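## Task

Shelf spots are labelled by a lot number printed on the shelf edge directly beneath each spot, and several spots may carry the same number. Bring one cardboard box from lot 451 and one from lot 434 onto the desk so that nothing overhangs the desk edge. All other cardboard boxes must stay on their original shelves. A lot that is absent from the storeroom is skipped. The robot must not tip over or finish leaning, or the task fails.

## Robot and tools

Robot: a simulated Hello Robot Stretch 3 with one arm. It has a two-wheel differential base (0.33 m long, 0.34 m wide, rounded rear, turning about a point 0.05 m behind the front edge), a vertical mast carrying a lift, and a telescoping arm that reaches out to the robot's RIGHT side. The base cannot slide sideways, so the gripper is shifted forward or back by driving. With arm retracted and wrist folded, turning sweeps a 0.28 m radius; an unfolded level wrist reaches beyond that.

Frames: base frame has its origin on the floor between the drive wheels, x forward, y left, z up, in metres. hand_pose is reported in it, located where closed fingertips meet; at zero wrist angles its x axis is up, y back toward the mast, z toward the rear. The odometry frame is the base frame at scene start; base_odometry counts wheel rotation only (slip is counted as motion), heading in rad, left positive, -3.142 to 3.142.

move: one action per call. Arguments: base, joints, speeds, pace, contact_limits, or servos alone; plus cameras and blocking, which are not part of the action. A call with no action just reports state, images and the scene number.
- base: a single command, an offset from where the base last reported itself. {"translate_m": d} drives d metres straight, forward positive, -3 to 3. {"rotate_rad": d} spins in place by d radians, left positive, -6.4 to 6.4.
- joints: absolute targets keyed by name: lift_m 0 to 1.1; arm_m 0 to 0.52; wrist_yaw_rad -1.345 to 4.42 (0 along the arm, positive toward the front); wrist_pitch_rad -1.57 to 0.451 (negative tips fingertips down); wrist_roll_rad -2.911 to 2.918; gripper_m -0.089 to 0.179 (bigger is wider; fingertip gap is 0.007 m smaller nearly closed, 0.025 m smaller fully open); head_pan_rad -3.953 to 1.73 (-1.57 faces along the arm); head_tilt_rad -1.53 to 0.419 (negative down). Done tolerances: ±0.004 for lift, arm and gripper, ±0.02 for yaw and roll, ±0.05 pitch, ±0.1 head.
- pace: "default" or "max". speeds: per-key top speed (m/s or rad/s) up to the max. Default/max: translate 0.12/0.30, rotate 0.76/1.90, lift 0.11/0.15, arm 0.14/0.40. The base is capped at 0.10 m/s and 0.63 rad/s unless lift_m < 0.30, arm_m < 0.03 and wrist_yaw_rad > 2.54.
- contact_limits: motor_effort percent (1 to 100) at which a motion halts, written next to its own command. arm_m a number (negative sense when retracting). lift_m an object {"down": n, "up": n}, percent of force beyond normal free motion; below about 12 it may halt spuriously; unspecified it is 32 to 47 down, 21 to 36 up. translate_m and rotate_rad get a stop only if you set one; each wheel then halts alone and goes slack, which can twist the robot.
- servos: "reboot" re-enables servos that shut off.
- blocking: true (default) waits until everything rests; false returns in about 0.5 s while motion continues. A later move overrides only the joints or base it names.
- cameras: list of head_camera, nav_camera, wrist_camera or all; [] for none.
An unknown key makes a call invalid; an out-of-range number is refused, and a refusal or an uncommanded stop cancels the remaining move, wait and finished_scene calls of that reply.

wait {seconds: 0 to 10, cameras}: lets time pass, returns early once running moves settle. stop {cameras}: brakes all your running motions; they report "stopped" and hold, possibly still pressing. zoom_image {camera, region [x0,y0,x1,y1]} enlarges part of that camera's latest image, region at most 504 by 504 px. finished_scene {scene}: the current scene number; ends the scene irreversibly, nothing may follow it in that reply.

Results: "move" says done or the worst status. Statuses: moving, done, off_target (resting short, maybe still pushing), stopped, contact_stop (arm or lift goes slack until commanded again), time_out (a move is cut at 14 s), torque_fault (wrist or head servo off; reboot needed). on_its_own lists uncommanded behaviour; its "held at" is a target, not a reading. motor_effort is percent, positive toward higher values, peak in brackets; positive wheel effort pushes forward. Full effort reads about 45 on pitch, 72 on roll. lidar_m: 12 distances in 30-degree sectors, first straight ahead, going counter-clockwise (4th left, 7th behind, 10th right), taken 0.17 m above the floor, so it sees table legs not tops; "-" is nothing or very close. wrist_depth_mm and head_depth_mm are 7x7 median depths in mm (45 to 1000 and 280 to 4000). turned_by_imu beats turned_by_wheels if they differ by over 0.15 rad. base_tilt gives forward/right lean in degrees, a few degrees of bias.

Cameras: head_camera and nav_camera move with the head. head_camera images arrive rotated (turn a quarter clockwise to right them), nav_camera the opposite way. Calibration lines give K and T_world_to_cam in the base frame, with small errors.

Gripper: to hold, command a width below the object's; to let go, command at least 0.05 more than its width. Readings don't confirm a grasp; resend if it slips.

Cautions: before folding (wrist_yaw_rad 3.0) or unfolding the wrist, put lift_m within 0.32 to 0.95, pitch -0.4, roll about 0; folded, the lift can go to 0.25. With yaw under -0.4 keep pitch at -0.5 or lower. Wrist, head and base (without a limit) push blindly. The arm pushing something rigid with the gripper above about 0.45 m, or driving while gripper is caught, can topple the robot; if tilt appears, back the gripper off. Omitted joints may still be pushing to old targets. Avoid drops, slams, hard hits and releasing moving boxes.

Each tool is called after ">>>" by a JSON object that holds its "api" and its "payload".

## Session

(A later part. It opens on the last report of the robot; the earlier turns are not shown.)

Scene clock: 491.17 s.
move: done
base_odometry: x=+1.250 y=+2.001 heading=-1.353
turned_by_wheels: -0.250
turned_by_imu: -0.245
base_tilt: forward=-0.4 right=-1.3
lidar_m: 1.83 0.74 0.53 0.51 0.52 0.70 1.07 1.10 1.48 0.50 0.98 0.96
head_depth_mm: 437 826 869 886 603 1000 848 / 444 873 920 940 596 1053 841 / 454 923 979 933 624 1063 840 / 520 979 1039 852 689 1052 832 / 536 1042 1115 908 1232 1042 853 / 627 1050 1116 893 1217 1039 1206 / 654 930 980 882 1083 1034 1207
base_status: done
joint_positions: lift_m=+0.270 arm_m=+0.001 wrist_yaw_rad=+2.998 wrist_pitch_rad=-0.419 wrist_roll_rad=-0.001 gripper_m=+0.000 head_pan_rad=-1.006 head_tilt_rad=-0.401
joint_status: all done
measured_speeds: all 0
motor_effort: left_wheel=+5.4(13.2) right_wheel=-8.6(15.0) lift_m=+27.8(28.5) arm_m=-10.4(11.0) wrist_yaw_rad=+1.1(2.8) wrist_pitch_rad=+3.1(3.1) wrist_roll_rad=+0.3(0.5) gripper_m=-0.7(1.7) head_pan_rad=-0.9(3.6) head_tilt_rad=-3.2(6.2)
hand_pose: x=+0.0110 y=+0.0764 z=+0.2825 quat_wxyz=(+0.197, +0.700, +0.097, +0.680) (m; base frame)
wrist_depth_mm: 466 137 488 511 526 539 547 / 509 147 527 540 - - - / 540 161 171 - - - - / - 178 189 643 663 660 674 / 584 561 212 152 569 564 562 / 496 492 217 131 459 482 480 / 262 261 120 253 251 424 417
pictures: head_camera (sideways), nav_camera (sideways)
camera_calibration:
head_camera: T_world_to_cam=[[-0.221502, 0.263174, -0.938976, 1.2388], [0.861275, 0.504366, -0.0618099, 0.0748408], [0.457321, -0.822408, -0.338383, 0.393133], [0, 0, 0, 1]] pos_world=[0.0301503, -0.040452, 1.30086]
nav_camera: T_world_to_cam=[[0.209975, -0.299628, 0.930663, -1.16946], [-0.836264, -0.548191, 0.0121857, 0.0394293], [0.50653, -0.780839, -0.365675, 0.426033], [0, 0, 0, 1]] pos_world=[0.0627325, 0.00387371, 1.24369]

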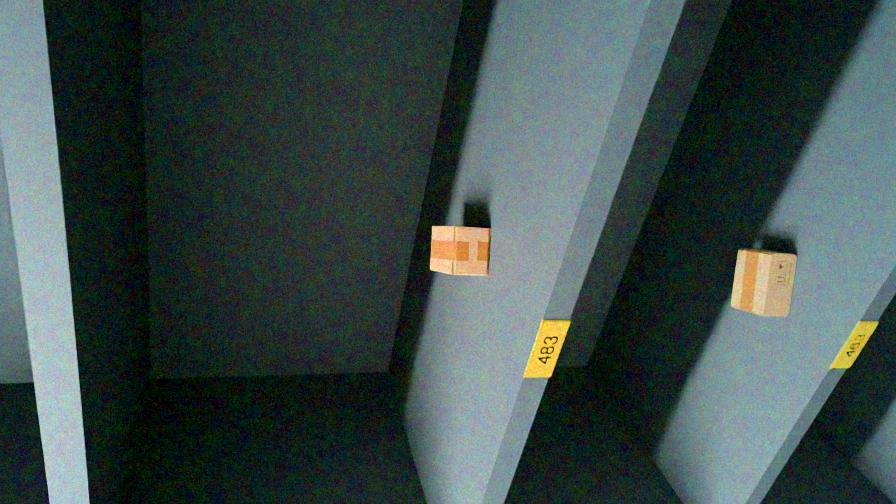

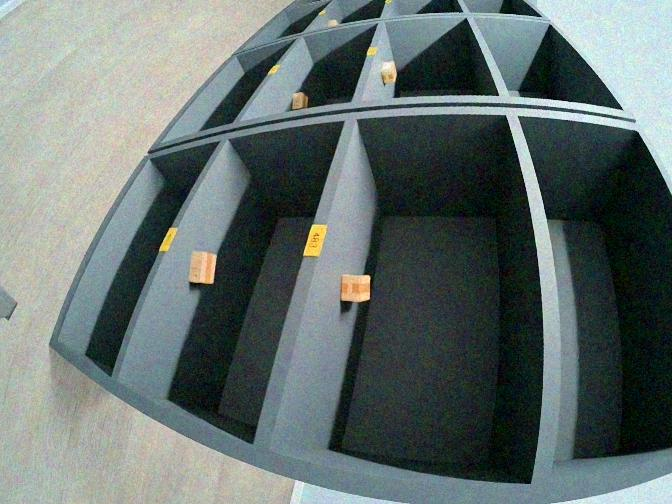

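>>> {"api": "zoom_image", "payload": {"camera": "nav_camera", "region": [250, 0, 400, 90]}}

>>> {"api": "zoom_image", "payload": {"camera": "head_camera", "region": [820, 300, 896, 380]}}

>>> {"api": "move", "payload": {"base": {"translate_m": 0.75}, "joints": {"head_pan_rad": -0.8, "head_tilt_rad": -0.4}, "pace": "max", "cameras": ["head_camera", "nav_camera"]}}

Scaled by 3.360 from the camera's 672x504 image, which has a finer 792x594 frame.

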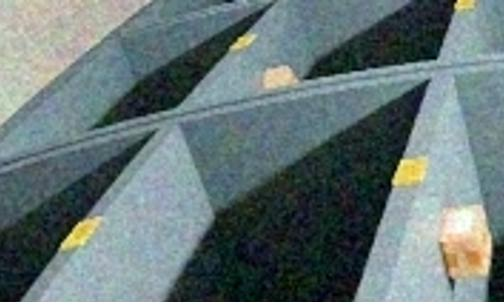

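Scaled by 6.300 from the camera's 896x504 image, which has a finer 1280x720 frame.

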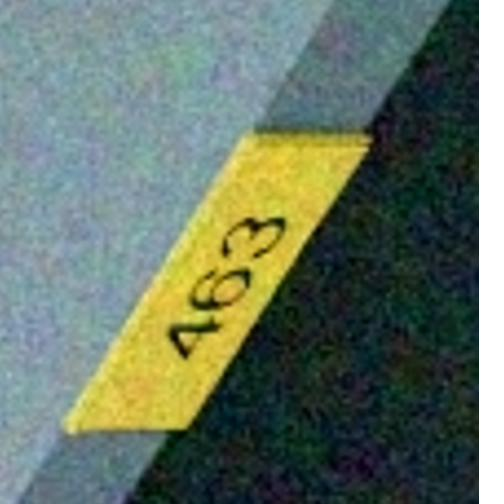

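Scene clock: 501.33 s.
move: done
base_odometry: x=+1.412 y=+1.268 heading=-1.353
turned_by_wheels: +0.000
turned_by_imu: +0.001
base_tilt: forward=-0.2 right=-1.2
lidar_m: 2.01 0.76 0.55 0.52 0.54 0.73 1.81 0.90 0.97 0.49 0.50 1.12
head_depth_mm: 438 871 909 920 573 535 576 / 498 941 989 944 598 1070 843 / 577 1020 1077 928 662 1065 839 / 602 1112 1189 854 1245 1051 860 / 721 1182 1266 838 1354 1044 1240 / 978 1079 1152 975 1278 1127 1314 / 918 986 1045 1068 1179 1263 1335
base_status: done
joint_positions: lift_m=+0.270 arm_m=+0.001 wrist_yaw_rad=+2.998 wrist_pitch_rad=-0.419 wrist_roll_rad=-0.001 gripper_m=+0.000 head_pan_rad=-0.800 head_tilt_rad=-0.401
joint_status: all done
measured_speeds: all 0
motor_effort: left_wheel=-0.6(12.8) right_wheel=+4.2(14.7) lift_m=+27.4(28.0) arm_m=-10.8(11.3) wrist_yaw_rad=+1.9(3.3) wrist_pitch_rad=+3.0(3.2) wrist_roll_rad=+0.3(0.7) gripper_m=-1.1(1.6) head_pan_rad=-2.9(4.0) head_tilt_rad=-1.2(4.6)
hand_pose: x=+0.0110 y=+0.0764 z=+0.2825 quat_wxyz=(+0.197, +0.700, +0.097, +0.680) (m; base frame)
wrist_depth_mm: 480 137 510 525 537 538 - / 527 148 529 - - - - / - 162 170 - - - - / - 179 188 664 659 652 669 / 586 559 213 152 565 564 562 / 502 494 218 130 458 483 480 / 264 261 121 254 250 424 418
pictures: head_camera (sideways), nav_camera (sideways)
camera_calibration:
head_camera: T_world_to_cam=[[-0.270771, 0.212161, -0.938973, 1.23906], [0.739543, 0.670265, -0.0618151, 0.0755855], [0.616246, -0.711149, -0.33839, 0.392282], [0, 0, 0, 1]] pos_world=[0.03786, -0.0345711, 1.30086]
nav_camera: T_world_to_cam=[[0.266946, -0.250214, 0.930663, -1.1698], [-0.706054, -0.708054, 0.0121562, 0.0386536], [0.655918, -0.660343, -0.365677, 0.425145], [0, 0, 0, 1]] pos_world=[0.0607056, 0.0154094, 1.24369]

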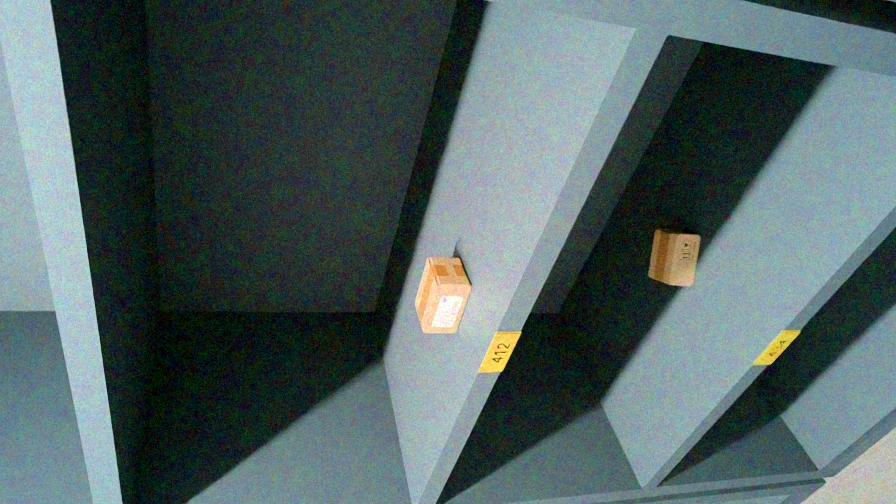

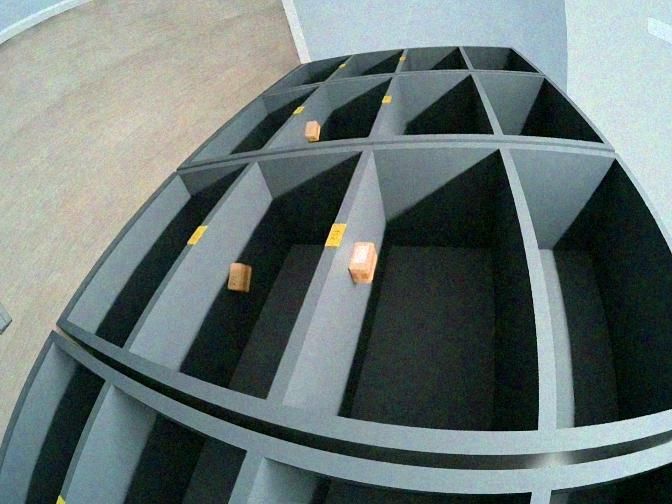

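>>> {"api": "zoom_image", "payload": {"camera": "head_camera", "region": [740, 320, 816, 376]}}

>>> {"api": "zoom_image", "payload": {"camera": "head_camera", "region": [620, 200, 740, 310]}}

Scaled by 6.632 from the camera's 896x504 image, which has a finer 1280x720 frame.

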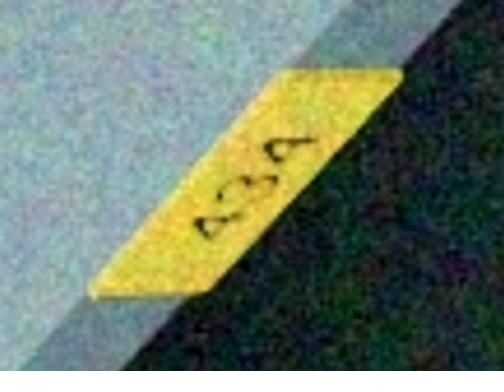

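Scaled by 4.200 from the camera's 896x504 image, which has a finer 1280x720 frame.

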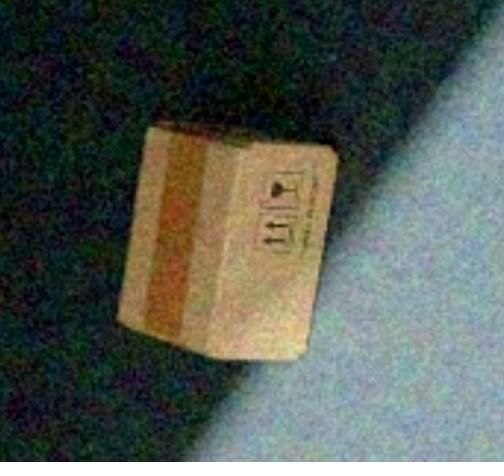

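>>> {"api": "move", "payload": {"base": {"translate_m": 0.56}, "pace": "max"}}

>>> {"api": "move", "payload": {"joints": {"lift_m": 0.72, "head_pan_rad": -1.6, "head_tilt_rad": -0.75}, "pace": "max"}}

>>> {"api": "move", "payload": {"joints": {"wrist_yaw_rad": 0.535}}}

>>> {"api": "move", "payload": {"joints": {"wrist_pitch_rad": -0.61, "gripper_m": 0.17, "arm_m": 0.15}, "contact_limits": {"arm_m": 30}, "cameras": ["head_camera", "wrist_camera"]}}

Scene clock: 544.00 s.
move: done
base_odometry: x=+1.533 y=+0.722 heading=-1.354
turned_by_wheels: +0.000
turned_by_imu: +0.000
base_tilt: forward=-0.3 right=-1.2
lidar_m: 2.29 0.78 0.56 0.54 0.55 0.74 1.93 1.34 0.60 0.92 0.66 0.66
head_depth_mm: 437 848 896 904 604 999 849 / 452 760 839 873 598 1063 841 / 509 656 716 773 659 958 837 / 531 582 625 679 706 815 833 / 573 610 653 701 759 824 909 / 1202 1354 1456 975 1402 1086 1317 / 1273 1356 1432 1153 1389 1534 1350
base_status: done
joint_positions: lift_m=+0.270 arm_m=+0.001 wrist_yaw_rad=+2.998 wrist_pitch_rad=-0.419 wrist_roll_rad=-0.001 gripper_m=+0.000 head_pan_rad=-0.800 head_tilt_rad=-0.401
joint_status: not commanded
measured_speeds: all 0
motor_effort: left_wheel=+1.7(15.4) right_wheel=+4.4(12.9) lift_m=+28.0(31.0) arm_m=-10.2(11.2) wrist_yaw_rad=+1.1(3.1) wrist_pitch_rad=+3.1(3.2) wrist_roll_rad=+0.4(0.7) gripper_m=-0.5(1.4) head_pan_rad=-2.3(3.8) head_tilt_rad=+2.3(3.3)
hand_pose: x=+0.0110 y=+0.0764 z=+0.2825 quat_wxyz=(+0.197, +0.700, +0.097, +0.680) (m; base frame)
wrist_depth_mm: 493 137 523 540 540 - - / 532 147 172 - - - - / - 162 170 - - - - / - 182 189 666 656 682 666 / 580 557 213 152 565 560 560 / 494 496 218 131 460 482 482 / 261 261 120 251 249 421 421
pictures: none

Scene clock: 547.80 s.
move: done
base_odometry: x=+1.533 y=+0.722 heading=-1.354
turned_by_wheels: +0.000
turned_by_imu: +0.000
base_tilt: forward=-0.3 right=-1.2
lidar_m: 2.28 0.78 0.56 0.54 0.55 0.74 1.94 1.34 0.60 0.92 0.66 0.65
head_depth_mm: 771 832 633 863 903 932 1056 / 764 834 628 1090 950 1165 312 / 761 828 619 1100 942 1184 310 / 755 823 614 1083 939 1173 349 / 754 820 569 1083 927 1169 358 / 749 816 571 1071 921 1162 1115 / 748 809 592 1063 920 1151 1114
base_status: not commanded
joint_positions: lift_m=+0.720 arm_m=+0.001 wrist_yaw_rad=+2.998 wrist_pitch_rad=-0.418 wrist_roll_rad=-0.001 gripper_m=+0.000 head_pan_rad=-1.600 head_tilt_rad=-0.753
joint_status: all done
measured_speeds: all 0
motor_effort: left_wheel=+1.7(2.5) right_wheel=+5.3(5.5) lift_m=+28.2(34.9) arm_m=-10.2(11.2) wrist_yaw_rad=+2.4(3.2) wrist_pitch_rad=+3.0(3.1) wrist_roll_rad=+0.3(0.6) gripper_m=-0.7(1.4) head_pan_rad=+3.4(5.5) head_tilt_rad=+2.8(8.0)
hand_pose: x=+0.0110 y=+0.0765 z=+0.7326 quat_wxyz=(+0.197, +0.700, +0.097, +0.680) (m; base frame)
wrist_depth_mm: 495 137 518 533 542 - - / 526 148 172 - - - - / - 161 170 - - - - / - 179 188 - - - - / - - 207 147 - - - / - - 217 130 125 977 967 / 874 870 120 871 861 890 886
pictures: none

Scene clock: 550.03 s.
move: done
base_odometry: x=+1.533 y=+0.722 heading=-1.354
turned_by_wheels: +0.000
turned_by_imu: +0.000
base_tilt: forward=-0.3 right=-1.2
lidar_m: 2.28 0.78 0.56 0.54 0.56 0.74 1.94 1.34 0.60 0.92 0.66 0.66
head_depth_mm: 768 836 637 863 907 914 1052 / 764 832 632 1094 953 1090 313 / 761 832 624 1105 948 1184 311 / 758 820 616 1090 941 1177 394 / 755 821 570 1088 923 811 399 / 749 817 572 1076 927 816 1109 / 745 811 596 1067 919 1152 1100
base_status: not commanded
joint_positions: lift_m=+0.720 arm_m=+0.001 wrist_yaw_rad=+0.538 wrist_pitch_rad=-0.418 wrist_roll_rad=-0.001 gripper_m=+0.000 head_pan_rad=-1.600 head_tilt_rad=-0.750
joint_status: all done
measured_speeds: all 0
motor_effort: left_wheel=+1.8(2.4) right_wheel=+4.9(5.9) lift_m=+22.8(28.2) arm_m=-10.6(11.1) wrist_yaw_rad=-3.7(6.2) wrist_pitch_rad=+3.0(3.1) wrist_roll_rad=+0.3(0.6) gripper_m=-1.1(1.6) head_pan_rad=+3.4(4.1) head_tilt_rad=+2.1(3.8)
hand_pose: x=+0.0935 y=-0.3382 z=+0.7326 quat_wxyz=(+0.707, +0.326, -0.627, +0.042) (m; base frame)
wrist_depth_mm: - 421 493 - - - - / - 460 - - - - - / - 491 - - - - - / - 590 534 523 515 479 519 / - - 489 152 454 450 445 / - - 125 130 365 385 385 / 887 902 110 - 115 338 333
pictures: none

Scene clock: 552.40 s.
move: done
base_odometry: x=+1.533 y=+0.722 heading=-1.354
turned_by_wheels: +0.000
turned_by_imu: +0.000
base_tilt: forward=-0.4 right=-1.2
lidar_m: 2.28 0.78 0.56 0.54 0.55 0.74 1.94 1.34 0.60 0.92 0.66 0.65
head_depth_mm: 770 838 637 864 904 865 337 / 766 832 631 1095 951 371 322 / 762 825 623 1101 476 456 1131 / 756 822 617 1095 939 453 1125 / 754 819 568 1083 906 1165 1115 / 749 817 570 1081 927 1155 1110 / 747 810 596 1074 922 1155 1100
base_status: not commanded
joint_positions: lift_m=+0.720 arm_m=+0.150 wrist_yaw_rad=+0.538 wrist_pitch_rad=-0.620 wrist_roll_rad=-0.001 gripper_m=+0.170 head_pan_rad=-1.600 head_tilt_rad=-0.750
joint_status: all done
measured_speeds: all 0
motor_effort: left_wheel=+1.9(2.5) right_wheel=+4.7(5.5) lift_m=+28.1(28.1) arm_m=+13.0(15.7) wrist_yaw_rad=-2.8(4.5) wrist_pitch_rad=+1.5(4.6) wrist_roll_rad=+0.3(0.6) gripper_m=+0.8(84.1) head_pan_rad=+3.2(4.0) head_tilt_rad=+2.1(3.5)
contact_limits: arm_m 30 (drawing in: default 31, maximum 55; extending or still: default 40, maximum 69)
hand_pose: x=+0.0782 y=-0.4621 z=+0.6902 quat_wxyz=(+0.707, +0.387, -0.591, -0.029) (m; base frame)
wrist_depth_mm: 364 440 - - - - - / 377 459 - 540 532 510 - / 410 465 476 472 468 461 454 / - 415 411 407 386 387 394 / - 367 360 357 353 351 348 / 123 126 336 318 318 314 312 / 116 783 793 293 286 279 106
pictures: head_camera (sideways), wrist_camera
camera_calibration:
head_camera: T_world_to_cam=[[-0.0276344, 0.642573, -0.765726, 1.01166], [0.996721, -0.0405666, -0.0700131, 0.0846352], [-0.0760515, -0.76515, -0.639345, 0.788069], [0, 0, 0, 1]] pos_world=[0.00353284, -0.043642, 1.28443]
wrist_camera: T_world_to_cam=[[-0.841801, -0.538875, -0.0313802, -0.154929], [-0.376771, 0.628211, -0.680731, 0.822174], [0.386542, -0.561216, -0.731861, 0.381738], [0, 0, 0, 1]] pos_world=[0.0317943, -0.385749, 0.834196]

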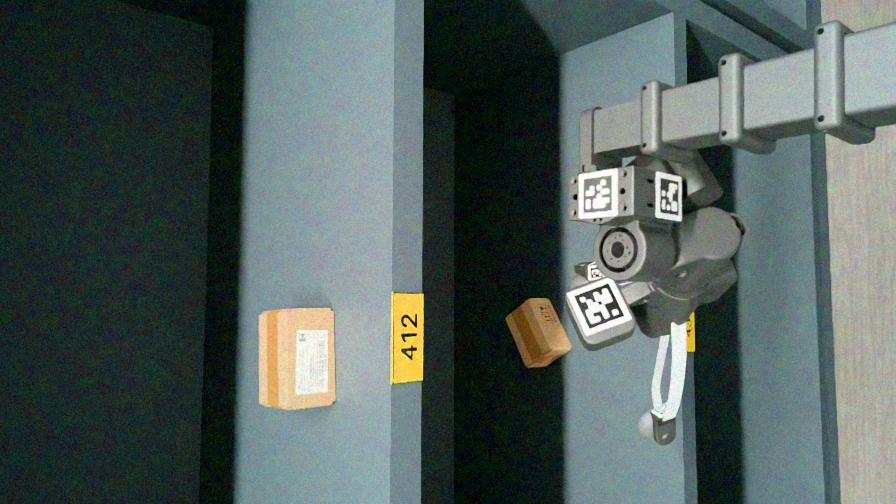

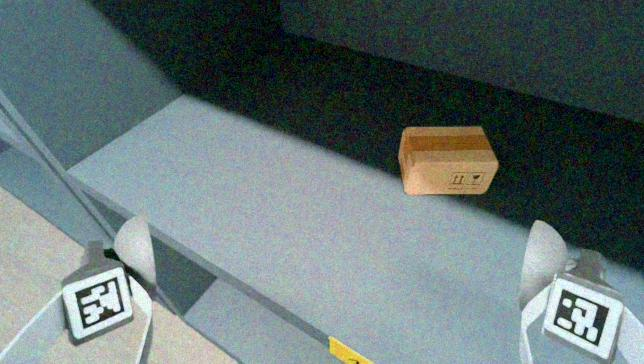

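>>> {"api": "move", "payload": {"joints": {"arm_m": 0.388}, "contact_limits": {"arm_m": 30}, "cameras": ["wrist_camera"]}}

>>> {"api": "move", "payload": {"joints": {"lift_m": 0.592}, "contact_limits": {"lift_m": {"down": 14}}, "cameras": ["wrist_camera"]}}

Scene clock: 564.47 s.
move: done
base_odometry: x=+1.533 y=+0.722 heading=-1.354
turned_by_wheels: +0.000
turned_by_imu: +0.000
base_tilt: forward=-0.4 right=-1.2
lidar_m: 2.28 0.78 0.56 0.54 0.55 0.74 1.94 1.34 0.60 0.92 0.66 0.66
head_depth_mm: 768 836 638 863 905 861 1046 / 763 833 631 1091 879 369 322 / 760 826 622 539 892 1183 1127 / 757 821 615 608 939 1176 1120 / 753 820 570 711 921 1167 1120 / 751 813 568 1077 929 1169 1118 / 749 809 596 1069 920 1158 1098
base_status: not commanded
joint_positions: lift_m=+0.720 arm_m=+0.388 wrist_yaw_rad=+0.538 wrist_pitch_rad=-0.620 wrist_roll_rad=-0.001 gripper_m=+0.170 head_pan_rad=-1.600 head_tilt_rad=-0.750
joint_status: all done
measured_speeds: all 0
motor_effort: left_wheel=+2.0(2.5) right_wheel=+5.0(5.9) lift_m=+23.8(31.3) arm_m=+12.5(15.3) wrist_yaw_rad=-3.5(4.6) wrist_pitch_rad=+1.5(1.6) wrist_roll_rad=+0.3(0.6) gripper_m=+0.5(1.3) head_pan_rad=+3.1(3.5) head_tilt_rad=+1.5(2.8)
contact_limits: arm_m 30 (drawing in: default 31, maximum 55; extending or still: default 40, maximum 69)
hand_pose: x=+0.0781 y=-0.7001 z=+0.6902 quat_wxyz=(+0.707, +0.387, -0.591, -0.029) (m; base frame)
wrist_depth_mm: 366 439 - - - - - / 385 469 - - - - - / 408 464 481 458 - - - / 406 416 408 406 395 - - / 366 361 358 355 355 351 339 / 123 141 320 319 314 307 311 / 281 285 288 240 280 283 106
pictures: wrist_camera
camera_calibration:
wrist_camera: T_world_to_cam=[[-0.841781, -0.538904, -0.031417, -0.283169], [-0.376822, 0.628285, -0.680635, 0.971656], [0.386536, -0.561107, -0.731949, 0.24831], [0, 0, 0, 1]] pos_world=[0.0317943, -0.623749, 0.834197]

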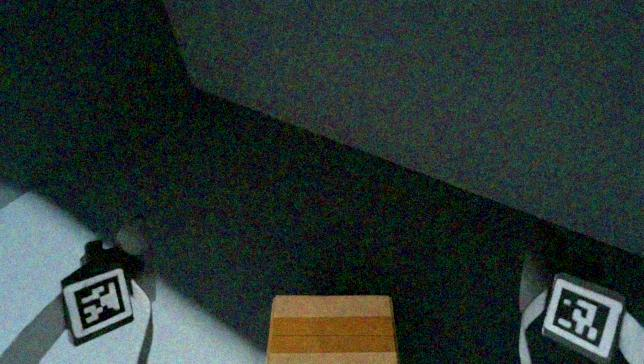

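Scene clock: 566.47 s.
move: done
base_odometry: x=+1.533 y=+0.722 heading=-1.354
turned_by_wheels: +0.000
turned_by_imu: +0.000
base_tilt: forward=-0.2 right=-1.2
lidar_m: 2.29 0.78 0.56 0.54 0.55 0.74 1.93 1.34 0.60 0.92 0.66 0.66
head_depth_mm: 770 835 636 866 903 911 1137 / 765 832 629 1090 951 857 459 / 762 827 624 1070 662 540 1089 / 759 824 616 1092 738 1177 1125 / 753 815 569 1086 883 1164 1117 / 748 818 569 1082 925 1168 1115 / 746 811 597 1064 920 1158 1102
base_status: not commanded
joint_positions: lift_m=+0.592 arm_m=+0.388 wrist_yaw_rad=+0.538 wrist_pitch_rad=-0.620 wrist_roll_rad=-0.001 gripper_m=+0.170 head_pan_rad=-1.600 head_tilt_rad=-0.750
joint_status: all done
measured_speeds: all 0
motor_effort: left_wheel=+2.1(2.3) right_wheel=+4.7(5.6) lift_m=+22.7(26.5) arm_m=+7.0(12.3) wrist_yaw_rad=-3.0(4.9) wrist_pitch_rad=+1.5(1.6) wrist_roll_rad=+0.3(0.6) gripper_m=+0.8(1.2) head_pan_rad=+3.1(3.4) head_tilt_rad=+1.0(2.4)
contact_limits: arm_m 30 (drawing in: default 31, maximum 55; extending or still: default 40, maximum 69); lift_m down 14 (down: maximum 72; up: maximum 65)
hand_pose: x=+0.0781 y=-0.7001 z=+0.5621 quat_wxyz=(+0.707, +0.387, -0.591, -0.029) (m; base frame)
wrist_depth_mm: 370 408 386 364 - - - / 334 329 325 320 315 293 - / 277 274 272 270 267 264 261 / 239 237 234 164 229 227 225 / 214 208 153 144 147 201 200 / 122 141 134 133 130 175 177 / 160 160 159 157 158 159 106
pictures: wrist_camera
camera_calibration:
wrist_camera: T_world_to_cam=[[-0.841805, -0.538866, -0.0314135, -0.287118], [-0.376862, 0.628395, -0.68051, 0.884387], [0.386444, -0.561019, -0.732065, 0.154743], [0, 0, 0, 1]] pos_world=[0.0317945, -0.623649, 0.706097]

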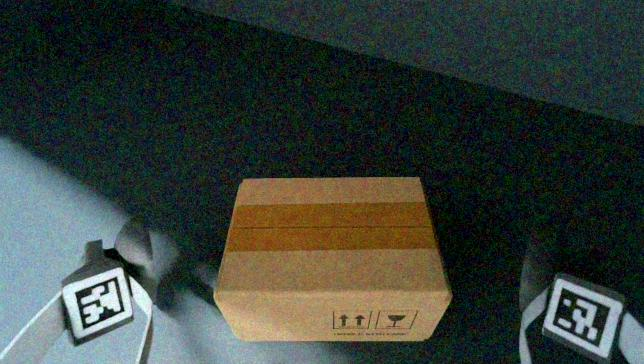

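>>> {"api": "move", "payload": {"joints": {"gripper_m": 0.045}}}

>>> {"api": "move", "payload": {"joints": {"lift_m": 0.69}, "cameras": ["wrist_camera"]}}

Scene clock: 571.97 s.
move: done
base_odometry: x=+1.533 y=+0.722 heading=-1.354
turned_by_wheels: +0.000
turned_by_imu: +0.000
base_tilt: forward=-0.4 right=-1.2
lidar_m: 2.29 0.78 0.56 0.54 0.55 0.74 1.93 1.34 0.60 0.92 0.66 0.65
head_depth_mm: 770 833 639 864 905 913 1138 / 767 830 630 1094 953 852 458 / 762 827 623 1068 660 539 1089 / 757 824 616 1089 737 1168 1127 / 754 818 571 1084 885 1173 1121 / 749 815 571 1080 926 1168 1116 / 747 810 595 1064 921 1158 1101
base_status: not commanded
joint_positions: lift_m=+0.592 arm_m=+0.388 wrist_yaw_rad=+0.538 wrist_pitch_rad=-0.615 wrist_roll_rad=-0.001 gripper_m=+0.046 head_pan_rad=-1.600 head_tilt_rad=-0.750
joint_status: all done
measured_speeds: all 0
motor_effort: left_wheel=+2.2(2.4) right_wheel=+5.1(5.7) lift_m=+23.3(23.8) arm_m=-5.4(5.5) wrist_yaw_rad=-3.3(4.8) wrist_pitch_rad=+0.4(1.6) wrist_roll_rad=+0.3(0.7) gripper_m=-18.6(92.9) head_pan_rad=+2.1(3.0) head_tilt_rad=+0.7(1.5)
contact_limits: arm_m 30 (drawing in: default 31, maximum 55; extending or still: default 40, maximum 69); lift_m down 14 (down: maximum 72; up: maximum 65)
hand_pose: x=+0.0786 y=-0.7009 z=+0.5632 quat_wxyz=(+0.707, +0.385, -0.592, -0.027) (m; base frame)
wrist_depth_mm: 369 407 393 - - - - / 338 337 330 327 312 295 - / 281 278 277 274 271 269 264 / 241 240 238 241 226 231 228 / 212 210 149 146 145 203 201 / 187 186 134 136 135 177 180 / 172 161 161 162 161 157 165
pictures: none

Scene clock: 573.70 s.
move: done
base_odometry: x=+1.533 y=+0.722 heading=-1.354
turned_by_wheels: +0.000
turned_by_imu: +0.000
base_tilt: forward=-0.4 right=-1.3
lidar_m: 2.28 0.78 0.56 0.54 0.55 0.74 1.94 1.34 0.60 0.92 0.66 0.66
head_depth_mm: 770 837 638 863 906 889 1127 / 765 834 630 1093 929 408 348 / 761 827 623 581 870 848 1133 / 760 824 615 615 909 1179 1127 / 753 818 569 728 906 1166 1117 / 751 812 569 1069 926 1160 1118 / 746 808 596 1069 921 1150 1098
base_status: not commanded
joint_positions: lift_m=+0.690 arm_m=+0.388 wrist_yaw_rad=+0.538 wrist_pitch_rad=-0.628 wrist_roll_rad=-0.001 gripper_m=+0.046 head_pan_rad=-1.600 head_tilt_rad=-0.750
joint_status: all done
measured_speeds: all 0
motor_effort: left_wheel=+1.7(2.4) right_wheel=+5.1(5.6) lift_m=+31.8(34.4) arm_m=-9.8(10.3) wrist_yaw_rad=-4.3(4.9) wrist_pitch_rad=+2.8(3.0) wrist_roll_rad=+0.2(0.7) gripper_m=-18.2(18.8) head_pan_rad=+2.4(3.3) head_tilt_rad=+0.2(1.0)
contact_limits: arm_m 30 (drawing in: default 31, maximum 55; extending or still: default 40, maximum 69)
hand_pose: x=+0.0775 y=-0.6990 z=+0.6587 quat_wxyz=(+0.707, +0.389, -0.590, -0.032) (m; base frame)
wrist_depth_mm: 370 439 - - - - - / 382 472 485 - - - - / 404 425 424 417 391 - - / 368 369 368 170 354 345 - / 328 322 149 148 147 312 310 / 290 283 136 138 135 273 280 / 266 251 249 247 246 244 257
pictures: wrist_camera
camera_calibration:
wrist_camera: T_world_to_cam=[[-0.841962, -0.538609, -0.0316459, -0.28374], [-0.379372, 0.632706, -0.6751, 0.948931], [0.383637, -0.556403, -0.737047, 0.233033], [0, 0, 0, 1]] pos_world=[0.0316998, -0.623558, 0.8034]

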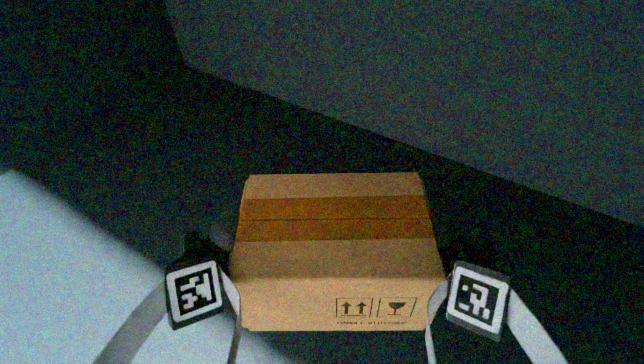

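>>> {"api": "move", "payload": {"joints": {"arm_m": 0.0}, "speeds": {"arm_m": 0.25}}}

>>> {"api": "move", "payload": {"base": {"translate_m": -1.3}, "joints": {"wrist_yaw_rad": 1.45, "head_pan_rad": -3.1, "head_tilt_rad": -0.35}, "pace": "max", "cameras": ["wrist_camera"]}}

>>> {"api": "move", "payload": {"base": {"translate_m": -0.5}, "pace": "max"}}

>>> {"api": "move", "payload": {"base": {"rotate_rad": 1.6}, "pace": "max", "cameras": ["nav_camera"]}}

Scene clock: 606.40 s.
move: done
base_odometry: x=+1.533 y=+0.722 heading=-1.354
turned_by_wheels: +0.000
turned_by_imu: +0.000
base_tilt: forward=-0.3 right=-1.2
lidar_m: 2.28 0.78 0.56 0.54 0.55 0.74 1.93 1.34 0.60 0.92 0.66 0.66
head_depth_mm: 770 837 638 864 905 916 1128 / 765 834 631 1090 954 1090 343 / 762 829 623 1104 943 1179 333 / 758 826 617 1093 941 1179 511 / 755 818 569 1086 933 815 428 / 751 817 570 1076 926 815 1073 / 744 810 596 1068 922 1158 1097
base_status: not commanded
joint_positions: lift_m=+0.690 arm_m=+0.001 wrist_yaw_rad=+0.538 wrist_pitch_rad=-0.628 wrist_roll_rad=-0.001 gripper_m=+0.046 head_pan_rad=-1.600 head_tilt_rad=-0.750
joint_status: all done
measured_speeds: all 0
motor_effort: left_wheel=+1.7(2.6) right_wheel=+4.7(5.5) lift_m=+27.2(32.0) arm_m=-12.4(14.6) wrist_yaw_rad=-3.8(4.4) wrist_pitch_rad=+3.0(3.0) wrist_roll_rad=+0.3(0.8) gripper_m=-17.7(18.2) head_pan_rad=+2.3(2.7) head_tilt_rad=-0.1(1.3)
hand_pose: x=+0.0774 y=-0.3115 z=+0.6586 quat_wxyz=(+0.707, +0.389, -0.589, -0.032) (m; base frame)
wrist_depth_mm: - 455 - - - - 543 / - 488 504 500 492 491 481 / - - 450 422 416 412 409 / - - 171 169 359 358 353 / 971 963 150 148 146 321 313 / 863 124 136 137 135 124 291 / 798 751 756 733 - - -
pictures: none

Scene clock: 620.37 s.
move: done
base_odometry: x=+1.252 y=+1.991 heading=-1.353
turned_by_wheels: +0.000
turned_by_imu: -0.001
base_tilt: forward=-0.3 right=-1.2
lidar_m: 1.82 0.74 0.53 0.51 0.52 0.70 1.08 1.11 1.49 0.50 0.98 0.95
head_depth_mm: 919 965 1020 1089 1160 1226 1292 / 918 965 1025 1082 1157 1237 1339 / 915 962 1022 1086 1161 1246 1336 / 918 966 1023 1086 1163 1243 1326 / 914 970 1025 1086 1170 1241 1331 / 915 970 1023 1090 1162 1246 1330 / 919 968 1023 1084 1157 1238 1331
base_status: done
joint_positions: lift_m=+0.690 arm_m=+0.001 wrist_yaw_rad=+1.447 wrist_pitch_rad=-0.628 wrist_roll_rad=-0.001 gripper_m=+0.046 head_pan_rad=-3.100 head_tilt_rad=-0.350
joint_status: all done
measured_speeds: all 0
motor_effort: left_wheel=+0.4(9.9) right_wheel=-10.1(14.8) lift_m=+24.4(27.3) arm_m=+2.1(13.0) wrist_yaw_rad=+3.1(8.2) wrist_pitch_rad=+2.8(3.0) wrist_roll_rad=+0.4(0.7) gripper_m=-17.5(18.3) head_pan_rad=+3.0(5.2) head_tilt_rad=-3.2(5.5)
hand_pose: x=+0.1703 y=-0.1696 z=+0.6586 quat_wxyz=(+0.649, +0.609, -0.359, +0.282) (m; base frame)
wrist_depth_mm: - - - - - - - / - - - - - - - / - - - - - - - / - - - - - - 906 / 901 981 150 148 147 - - / 844 123 136 138 135 - - / 798 747 753 726 737 126 -
pictures: wrist_camera
camera_calibration:
wrist_camera: T_world_to_cam=[[-0.0926036, -0.995201, -0.0316101, -0.125516], [-0.732515, 0.0895949, -0.674829, 0.616912], [0.674422, -0.0393367, -0.737297, 0.530259], [0, 0, 0, 1]] pos_world=[0.0826556, -0.159327, 0.8033]

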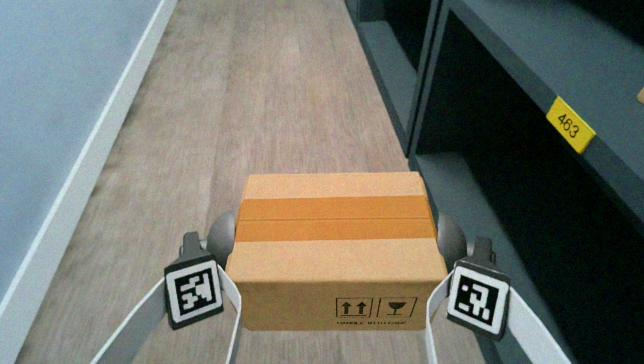

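Scene clock: 626.33 s.
move: done
base_odometry: x=+1.144 y=+2.479 heading=-1.353
turned_by_wheels: +0.000
turned_by_imu: +0.000
base_tilt: forward=-0.3 right=-1.2
lidar_m: 2.11 0.72 0.52 0.49 0.51 0.61 0.58 0.60 0.81 2.09 0.67 1.33
head_depth_mm: 481 508 538 571 608 654 701 / 481 509 538 571 610 653 703 / 482 509 537 570 611 652 703 / 482 508 539 572 611 654 703 / 482 510 538 571 611 655 704 / 482 508 539 572 610 653 704 / 482 508 539 574 612 654 706
base_status: done
joint_positions: lift_m=+0.690 arm_m=+0.001 wrist_yaw_rad=+1.447 wrist_pitch_rad=-0.628 wrist_roll_rad=-0.001 gripper_m=+0.046 head_pan_rad=-3.100 head_tilt_rad=-0.350
joint_status: not commanded
measured_speeds: all 0
motor_effort: left_wheel=-5.5(9.9) right_wheel=-4.3(14.4) lift_m=+25.0(25.9) arm_m=+8.3(9.0) wrist_yaw_rad=+1.8(3.8) wrist_pitch_rad=+2.7(3.0) wrist_roll_rad=+0.6(0.7) gripper_m=-17.5(18.2) head_pan_rad=+3.1(3.9) head_tilt_rad=-1.9(3.9)
hand_pose: x=+0.1703 y=-0.1696 z=+0.6586 quat_wxyz=(+0.649, +0.609, -0.359, +0.282) (m; base frame)
wrist_depth_mm: - - - - - 686 - / - - - - - - - / - - - - - - - / - - - - - - - / 906 970 149 148 147 - - / 847 124 136 137 135 804 835 / 809 756 741 730 730 734 762
pictures: none

Scene clock: 629.83 s.
move: done
base_odometry: x=+1.144 y=+2.479 heading=+0.246
turned_by_wheels: +1.600
turned_by_imu: +1.574
base_tilt: forward=-0.4 right=-1.2
lidar_m: 0.49 0.51 0.61 0.58 0.60 0.82 2.21 0.68 1.36 2.00 0.71 0.51
head_depth_mm: 1825 1784 1736 1705 1643 1612 1446 / 2738 2743 2629 2555 2390 1901 1496 / 2769 2928 3069 3286 2628 1890 1477 / 2760 2974 3128 3288 2643 1883 1472 / 2804 2933 3111 3297 2595 1871 1462 / 2777 2987 3119 3265 2550 1851 1448 / 2800 2967 3090 3277 2558 1849 1403
base_status: done
joint_positions: lift_m=+0.690 arm_m=+0.001 wrist_yaw_rad=+1.447 wrist_pitch_rad=-0.628 wrist_roll_rad=-0.001 gripper_m=+0.046 head_pan_rad=-3.100 head_tilt_rad=-0.350
joint_status: not commanded
measured_speeds: all 0
motor_effort: left_wheel=-8.1(13.3) right_wheel=+8.6(12.0) lift_m=+25.8(26.1) arm_m=+3.5(10.0) wrist_yaw_rad=+0.8(3.9) wrist_pitch_rad=+2.9(3.0) wrist_roll_rad=+0.3(0.6) gripper_m=-17.4(18.4) head_pan_rad=+3.5(3.9) head_tilt_rad=-1.4(2.5)
hand_pose: x=+0.1703 y=-0.1695 z=+0.6586 quat_wxyz=(+0.649, +0.609, -0.359, +0.282) (m; base frame)
wrist_depth_mm: 384 392 399 412 427 433 447 / 432 439 452 465 474 489 504 / 489 493 515 517 528 540 - / 528 534 - 165 163 - - / - - 150 148 147 - - / - - 136 138 134 816 819 / 797 747 751 725 725 729 759
pictures: nav_camera (sideways)
camera_calibration:
nav_camera: T_world_to_cam=[[-0.317288, -0.0302669, 0.947846, -1.18865], [-0.0566509, 0.998311, 0.0129147, 0.0336942], [-0.946635, -0.0495986, -0.318467, 0.37348], [0, 0, 0, 1]] pos_world=[-0.0216876, -0.0510901, 1.24516]

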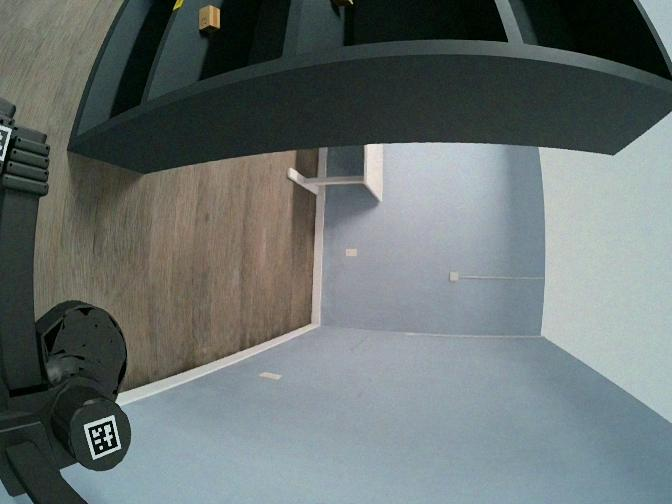

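>>> {"api": "move", "payload": {"base": {"translate_m": -1.3}, "joints": {"lift_m": 0.9}, "pace": "max"}}

>>> {"api": "move", "payload": {"base": {"translate_m": -0.51}, "pace": "max"}}

>>> {"api": "move", "payload": {"base": {"rotate_rad": -1.595}, "joints": {"head_pan_rad": -0.7, "head_tilt_rad": -0.4}, "pace": "max", "cameras": ["head_camera", "nav_camera"]}}

Scene clock: 649.90 s.
move: done
base_odometry: x=-0.116 y=+2.162 heading=+0.246
turned_by_wheels: +0.000
turned_by_imu: -0.001
base_tilt: forward=-0.3 right=-1.2
lidar_m: 1.78 0.82 0.59 0.57 0.59 0.80 1.96 1.73 2.57 1.30 0.55 0.63
head_depth_mm: 1668 1724 1702 1662 1610 1576 - / 1681 1769 1875 1984 2089 1986 - / 1688 1779 1899 1982 2130 1955 - / 1693 1781 1877 2008 2136 1880 1512 / 1686 1798 1895 1995 2123 1859 1456 / 1692 1788 1877 2010 2144 1868 1451 / 1694 1787 1905 1987 2138 1847 1458
base_status: done
joint_positions: lift_m=+0.900 arm_m=+0.001 wrist_yaw_rad=+1.447 wrist_pitch_rad=-0.628 wrist_roll_rad=-0.001 gripper_m=+0.046 head_pan_rad=-3.100 head_tilt_rad=-0.350
joint_status: all done
measured_speeds: all 0
motor_effort: left_wheel=-3.4(12.9) right_wheel=-7.3(11.7) lift_m=+24.7(35.5) arm_m=-11.8(13.5) wrist_yaw_rad=+3.0(3.9) wrist_pitch_rad=+2.9(3.1) wrist_roll_rad=+0.3(0.7) gripper_m=-17.7(18.2) head_pan_rad=+3.3(3.9) head_tilt_rad=+2.9(4.4)
hand_pose: x=+0.1703 y=-0.1695 z=+0.8686 quat_wxyz=(+0.649, +0.609, -0.359, +0.282) (m; base frame)
wrist_depth_mm: - - - - - - 305 / - - - - - - 310 / - - - - - - - / - - - - 168 - 391 / - - 149 148 147 477 - / - 124 136 138 134 124 - / 899 950 954 921 911 126 919
pictures: none

Scene clock: 655.97 s.
move: done
base_odometry: x=-0.611 y=+2.038 heading=+0.246
turned_by_wheels: +0.000
turned_by_imu: +0.000
base_tilt: forward=-0.4 right=-1.2
lidar_m: 2.27 0.81 0.59 0.57 0.58 0.79 1.46 1.31 1.66 3.32 1.18 0.95
head_depth_mm: 1248 1308 1379 1459 1539 1563 - / 1245 1305 1385 1466 1580 1656 - / 1241 1316 1389 1468 1575 1673 - / 1253 1318 1393 1476 1589 1689 1512 / 1245 1314 1391 1490 1572 1683 1457 / 1261 1326 1404 1484 1586 1682 1460 / 1255 1323 1405 1490 1592 1680 1448
base_status: done
joint_positions: lift_m=+0.900 arm_m=+0.001 wrist_yaw_rad=+1.447 wrist_pitch_rad=-0.628 wrist_roll_rad=-0.001 gripper_m=+0.046 head_pan_rad=-3.100 head_tilt_rad=-0.350
joint_status: not commanded
measured_speeds: all 0
motor_effort: left_wheel=-8.6(12.5) right_wheel=-1.9(13.0) lift_m=+25.3(25.6) arm_m=-11.2(12.4) wrist_yaw_rad=+1.4(3.4) wrist_pitch_rad=+3.1(3.1) wrist_roll_rad=+0.5(0.7) gripper_m=-17.6(18.3) head_pan_rad=+3.0(3.6) head_tilt_rad=+4.9(5.7)
hand_pose: x=+0.1703 y=-0.1695 z=+0.8686 quat_wxyz=(+0.649, +0.609, -0.359, +0.282) (m; base frame)
wrist_depth_mm: - - - - 809 - - / - - - - - - - / - - - - - - - / - - - - - - - / - - 150 148 146 - - / - 123 136 137 135 - - / 916 965 943 931 914 938 940
pictures: none

Scene clock: 659.43 s.
move: done
base_odometry: x=-0.611 y=+2.038 heading=-1.348
turned_by_wheels: -1.595
turned_by_imu: -1.570
base_tilt: forward=-0.2 right=-1.1
lidar_m: 3.47 1.20 0.94 2.29 0.82 0.59 0.57 0.58 0.79 1.46 1.31 1.66
head_depth_mm: 1387 1454 1507 1570 1658 1692 1418 / 1518 1587 1659 1661 1834 1788 1421 / 1680 1763 1853 1727 1460 1613 1418 / 1862 1951 2101 1714 1287 1770 1416 / 2118 2227 2395 1689 2071 1757 1396 / 2368 2574 2746 1788 2247 1759 1384 / 2774 2988 3270 2143 2299 1739 1383
base_status: done
joint_positions: lift_m=+0.900 arm_m=+0.001 wrist_yaw_rad=+1.447 wrist_pitch_rad=-0.628 wrist_roll_rad=-0.001 gripper_m=+0.046 head_pan_rad=-0.698 head_tilt_rad=-0.400
joint_status: all done
measured_speeds: all 0
motor_effort: left_wheel=+8.3(12.1) right_wheel=-9.6(14.0) lift_m=+25.2(26.1) arm_m=-12.3(13.3) wrist_yaw_rad=+3.0(3.4) wrist_pitch_rad=+2.9(3.1) wrist_roll_rad=+0.3(0.6) gripper_m=-17.4(18.5) head_pan_rad=-3.1(5.7) head_tilt_rad=-4.2(7.5)
hand_pose: x=+0.1703 y=-0.1695 z=+0.8686 quat_wxyz=(+0.649, +0.609, -0.358, +0.282) (m; base frame)
wrist_depth_mm: - - - - - - - / - - - - - - - / - - - - - - - / - - - - - - - / - - 149 148 147 - - / - 123 136 138 135 - - / - 962 938 933 918 923 940
pictures: head_camera (sideways), nav_camera (sideways)
camera_calibration:
head_camera: T_world_to_cam=[[-0.290381, 0.183299, -0.939191, 1.23955], [0.668019, 0.741573, -0.0618088, 0.0760124], [0.685149, -0.645346, -0.337786, 0.391041], [0, 0, 0, 1]] pos_world=[0.0412424, -0.0312207, 1.30096]
nav_camera: T_world_to_cam=[[0.290431, -0.221566, 0.930891, -1.17021], [-0.630869, -0.775793, 0.0121763, 0.0381661], [0.719481, -0.590807, -0.365094, 0.424045], [0, 0, 0, 1]] pos_world=[0.0588506, 0.0208594, 1.24369]

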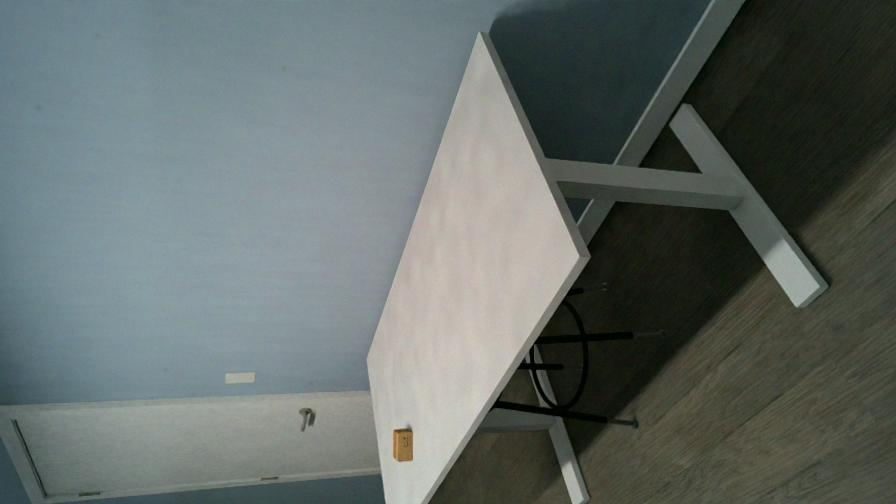

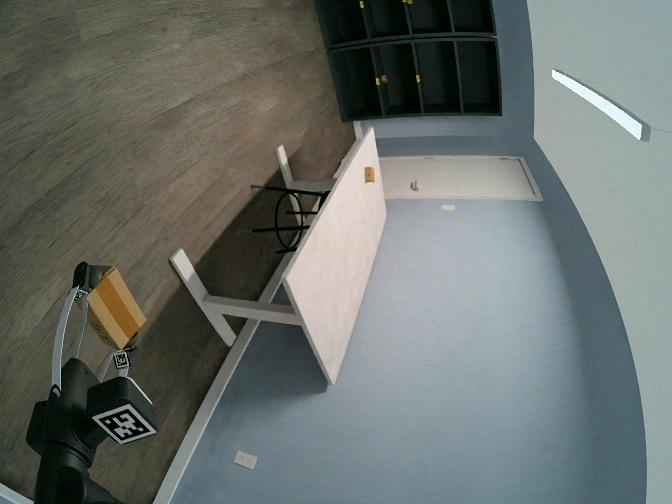

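>>> {"api": "move", "payload": {"base": {"translate_m": 0.95}, "joints": {"head_pan_rad": -1.5, "head_tilt_rad": -0.6}, "pace": "max"}}

>>> {"api": "move", "payload": {"joints": {"wrist_yaw_rad": 0.54}, "cameras": ["head_camera"]}}

Scene clock: 687.47 s.
move: done
base_odometry: x=-0.401 y=+1.111 heading=-1.348
turned_by_wheels: +0.000
turned_by_imu: +0.000
base_tilt: forward=-0.2 right=-1.1
lidar_m: 2.77 1.22 0.88 0.84 0.88 1.57 1.50 1.55 1.50 0.99 1.01 1.51
head_depth_mm: 1177 1277 1434 1592 1741 1576 - / 1176 1299 1422 1549 938 1530 - / 1186 1294 1418 1115 894 1519 - / 1188 1310 1433 1104 888 1433 1229 / 1187 1310 1433 1092 914 1463 1223 / 1192 1319 1420 1076 909 1453 1276 / 1201 1317 1416 1065 902 1406 1239
base_status: done
joint_positions: lift_m=+0.900 arm_m=+0.001 wrist_yaw_rad=+1.447 wrist_pitch_rad=-0.628 wrist_roll_rad=-0.001 gripper_m=+0.046 head_pan_rad=-1.500 head_tilt_rad=-0.600
joint_status: all done
measured_speeds: all 0
motor_effort: left_wheel=+8.6(12.6) right_wheel=+0.6(10.4) lift_m=+26.6(27.0) arm_m=-2.9(10.6) wrist_yaw_rad=+2.0(3.8) wrist_pitch_rad=+3.0(3.0) wrist_roll_rad=+0.3(0.7) gripper_m=-17.5(18.2) head_pan_rad=+3.3(5.5) head_tilt_rad=+3.1(7.7)
hand_pose: x=+0.1703 y=-0.1695 z=+0.8686 quat_wxyz=(+0.649, +0.609, -0.358, +0.282) (m; base frame)
wrist_depth_mm: - - - - - - - / - - - - - - - / - - - - - - - / - - - - - - - / - - 150 147 147 - - / - 123 136 138 135 - - / - 913 951 931 909 898 950
pictures: none

Scene clock: 688.90 s.
move: done
base_odometry: x=-0.401 y=+1.111 heading=-1.348
turned_by_wheels: +0.000
turned_by_imu: +0.000
base_tilt: forward=-0.4 right=-1.2
lidar_m: 2.76 1.22 0.88 0.84 0.87 1.57 1.51 1.55 1.50 0.99 1.01 1.51
head_depth_mm: 1168 1284 1416 1609 1762 1574 - / 1174 1287 1432 1539 937 1523 - / 1176 1297 1420 1113 890 1434 - / 1184 1296 1420 1099 890 1354 - / 1194 1301 1420 1087 915 1507 311 / 1196 1315 1420 1076 907 1454 416 / 1205 1325 1427 1070 899 1404 1210
base_status: not commanded
joint_positions: lift_m=+0.900 arm_m=+0.001 wrist_yaw_rad=+0.543 wrist_pitch_rad=-0.628 wrist_roll_rad=-0.001 gripper_m=+0.046 head_pan_rad=-1.500 head_tilt_rad=-0.600
joint_status: all done
measured_speeds: all 0
motor_effort: left_wheel=+8.0(8.2) right_wheel=+0.7(1.4) lift_m=+26.7(26.7) arm_m=-2.2(3.7) wrist_yaw_rad=-2.5(7.3) wrist_pitch_rad=+2.8(3.0) wrist_roll_rad=+0.3(0.5) gripper_m=-17.6(18.0) head_pan_rad=+3.5(4.0) head_tilt_rad=+3.2(4.3)
hand_pose: x=+0.0783 y=-0.3110 z=+0.8686 quat_wxyz=(+0.707, +0.391, -0.588, -0.030) (m; base frame)
wrist_depth_mm: - - - - - - - / - - - - - - - / - - - - - - - / - - - - - - - / - - 149 148 147 - - / - 123 136 138 135 - - / - 950 952 930 927 921 949
pictures: head_camera (sideways)
camera_calibration:
head_camera: T_world_to_cam=[[-0.0829975, 0.515417, -0.852911, 1.12565], [0.996526, 0.048818, -0.067472, 0.0813929], [0.00686116, -0.855548, -0.517678, 0.62923], [0, 0, 0, 1]] pos_world=[0.00799887, -0.0458161, 1.29131]

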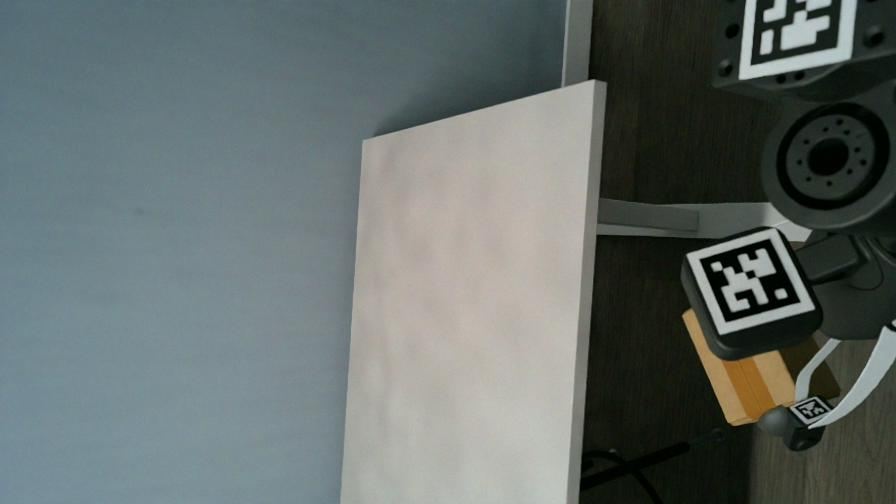

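>>> {"api": "move", "payload": {"joints": {"arm_m": 0.5}, "speeds": {"arm_m": 0.25}, "contact_limits": {"arm_m": 30}}}

>>> {"api": "move", "payload": {"joints": {"lift_m": 0.81}}}

>>> {"api": "move", "payload": {"joints": {"lift_m": 0.776}, "speeds": {"lift_m": 0.03}, "contact_limits": {"lift_m": {"down": 12}}, "cameras": ["head_camera", "wrist_camera"]}}

Scene clock: 702.27 s.
move: done
base_odometry: x=-0.401 y=+1.111 heading=-1.348
turned_by_wheels: +0.000
turned_by_imu: +0.000
base_tilt: forward=-0.3 right=-1.1
lidar_m: 2.77 1.23 0.88 0.84 0.87 1.57 1.51 1.55 1.50 0.99 1.01 1.51
head_depth_mm: 1166 1278 1402 350 313 1461 1248 / 1172 1290 606 1066 931 1484 1243 / 1174 1295 612 1008 892 1443 1232 / 1191 1304 1400 961 888 1424 1229 / 1190 1310 1428 1038 915 1468 1218 / 1191 1306 1422 1080 904 1459 1221 / 1200 1319 1424 1069 897 1412 1203
base_status: not commanded
joint_positions: lift_m=+0.900 arm_m=+0.500 wrist_yaw_rad=+0.543 wrist_pitch_rad=-0.628 wrist_roll_rad=-0.001 gripper_m=+0.046 head_pan_rad=-1.500 head_tilt_rad=-0.600
joint_status: all done
measured_speeds: all 0
motor_effort: left_wheel=+7.8(8.3) right_wheel=+0.3(1.6) lift_m=+26.6(27.3) arm_m=+12.8(15.3) wrist_yaw_rad=-3.3(4.7) wrist_pitch_rad=+3.0(3.1) wrist_roll_rad=+0.2(0.7) gripper_m=-17.2(18.3) head_pan_rad=+3.3(4.0) head_tilt_rad=+2.9(4.8)
contact_limits: arm_m 30 (drawing in: default 31, maximum 55; extending or still: default 40, maximum 69)
hand_pose: x=+0.0783 y=-0.8104 z=+0.8686 quat_wxyz=(+0.707, +0.391, -0.588, -0.030) (m; base frame)
wrist_depth_mm: - - - - - - - / - - - - - - - / - - - - - - - / - - - 165 163 - - / - - 150 148 146 - - / - - 136 138 135 - - / - - - 157 - - -
pictures: none

Scene clock: 703.93 s.
move: done
base_odometry: x=-0.401 y=+1.111 heading=-1.348
turned_by_wheels: +0.000
turned_by_imu: +0.000
base_tilt: forward=-0.4 right=-1.1
lidar_m: 2.77 1.22 0.88 0.84 0.87 1.57 1.51 1.55 1.50 0.99 1.01 1.51
head_depth_mm: 1175 1278 1425 1586 411 310 - / 1179 1294 1419 559 461 1449 1239 / 1175 1301 1407 664 894 1432 1236 / 1183 1298 1413 904 887 1427 1223 / 1196 1302 1429 1085 918 1458 1222 / 1199 1319 1416 1078 904 1455 1221 / 1191 1329 1419 1071 899 1409 1209
base_status: not commanded
joint_positions: lift_m=+0.810 arm_m=+0.500 wrist_yaw_rad=+0.543 wrist_pitch_rad=-0.628 wrist_roll_rad=-0.001 gripper_m=+0.046 head_pan_rad=-1.500 head_tilt_rad=-0.600
joint_status: all done
measured_speeds: all 0
motor_effort: left_wheel=+8.1(8.3) right_wheel=+0.6(1.6) lift_m=+23.9(26.4) arm_m=+12.9(13.7) wrist_yaw_rad=-2.9(4.1) wrist_pitch_rad=+2.9(3.0) wrist_roll_rad=+0.3(0.5) gripper_m=-18.0(18.1) head_pan_rad=+2.7(3.4) head_tilt_rad=+3.7(4.0)
contact_limits: arm_m 30 (drawing in: default 31, maximum 55; extending or still: default 40, maximum 69)
hand_pose: x=+0.0783 y=-0.8104 z=+0.7786 quat_wxyz=(+0.707, +0.391, -0.588, -0.030) (m; base frame)
wrist_depth_mm: - - - - - - - / - - - - - - - / - - - - - - - / - - - 165 163 - - / - - 149 148 147 - - / - - 136 138 135 - - / - - - 157 - - -
pictures: none

Scene clock: 705.50 s.
move: done
base_odometry: x=-0.401 y=+1.111 heading=-1.348
turned_by_wheels: +0.000
turned_by_imu: +0.000
base_tilt: forward=-0.3 right=-1.1
lidar_m: 2.76 1.22 0.88 0.84 0.87 1.57 1.51 1.56 1.50 0.99 1.01 1.51
head_depth_mm: 1169 1282 1431 1597 1731 350 296 / 1181 1289 1431 660 475 1406 1188 / 1183 1299 1433 676 894 1442 1235 / 1185 1305 1421 943 886 1419 1231 / 1188 1305 1440 1086 914 1469 1221 / 1205 1314 1414 1083 909 1447 1214 / 1204 1321 1418 1067 901 1410 1214
base_status: not commanded
joint_positions: lift_m=+0.776 arm_m=+0.500 wrist_yaw_rad=+0.543 wrist_pitch_rad=-0.596 wrist_roll_rad=+0.002 gripper_m=+0.046 head_pan_rad=-1.500 head_tilt_rad=-0.600
joint_status: all done
measured_speeds: all 0
motor_effort: left_wheel=+6.2(8.3) right_wheel=+0.4(1.4) lift_m=+18.0(26.9) arm_m=+12.1(12.9) wrist_yaw_rad=-2.6(4.4) wrist_pitch_rad=-3.0(3.6) wrist_roll_rad=-0.6(0.8) gripper_m=-17.6(18.3) head_pan_rad=+2.4(3.5) head_tilt_rad=+2.3(3.8)
contact_limits: arm_m 30 (drawing in: default 31, maximum 55; extending or still: default 40, maximum 69); lift_m down 12 (down: maximum 72; up: maximum 65)
hand_pose: x=+0.0811 y=-0.8151 z=+0.7510 quat_wxyz=(+0.707, +0.381, -0.596, -0.019) (m; base frame)
wrist_depth_mm: - - - - - - - / - - - - - - - / - - - - - - - / - - - 165 164 - - / - - 149 147 147 - - / - - 135 137 135 - - / - - - 164 - 110 -
pictures: head_camera (sideways), wrist_camera
camera_calibration:
head_camera: T_world_to_cam=[[-0.0830486, 0.515407, -0.852912, 1.12565], [0.996521, 0.0489304, -0.0674637, 0.0813872], [0.00696213, -0.855548, -0.517677, 0.629228], [0, 0, 0, 1]] pos_world=[0.00799899, -0.045816, 1.29131]
wrist_camera: T_world_to_cam=[[-0.839618, -0.542157, -0.0332838, -0.342147], [-0.368546, 0.613623, -0.698312, 1.08694], [0.399019, -0.574049, -0.715019, 0.202857], [0, 0, 0, 1]] pos_world=[0.0323716, -0.736022, 0.892685]

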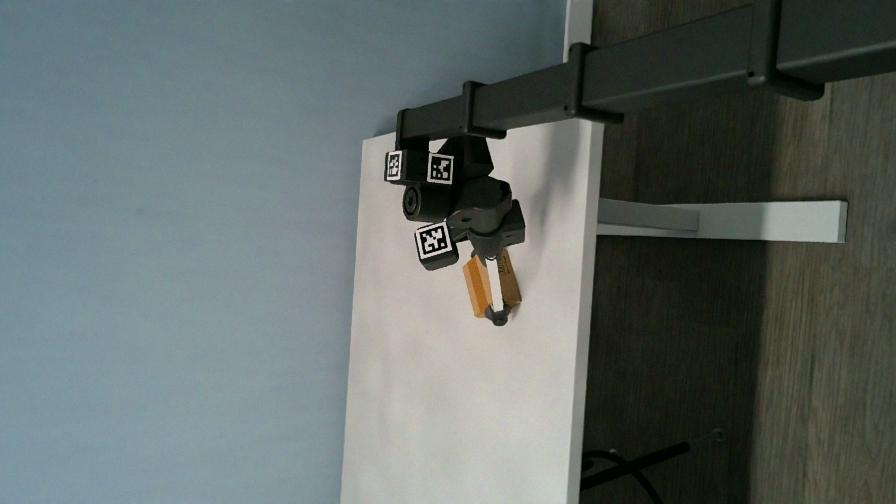

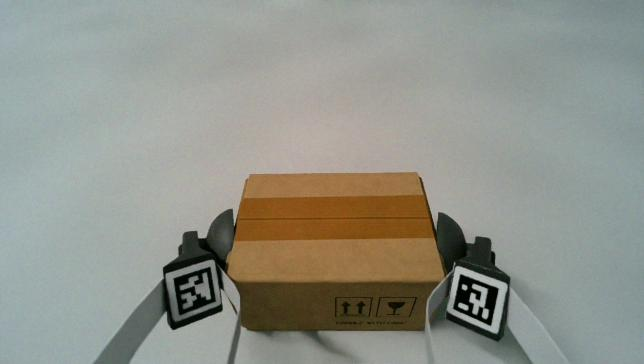

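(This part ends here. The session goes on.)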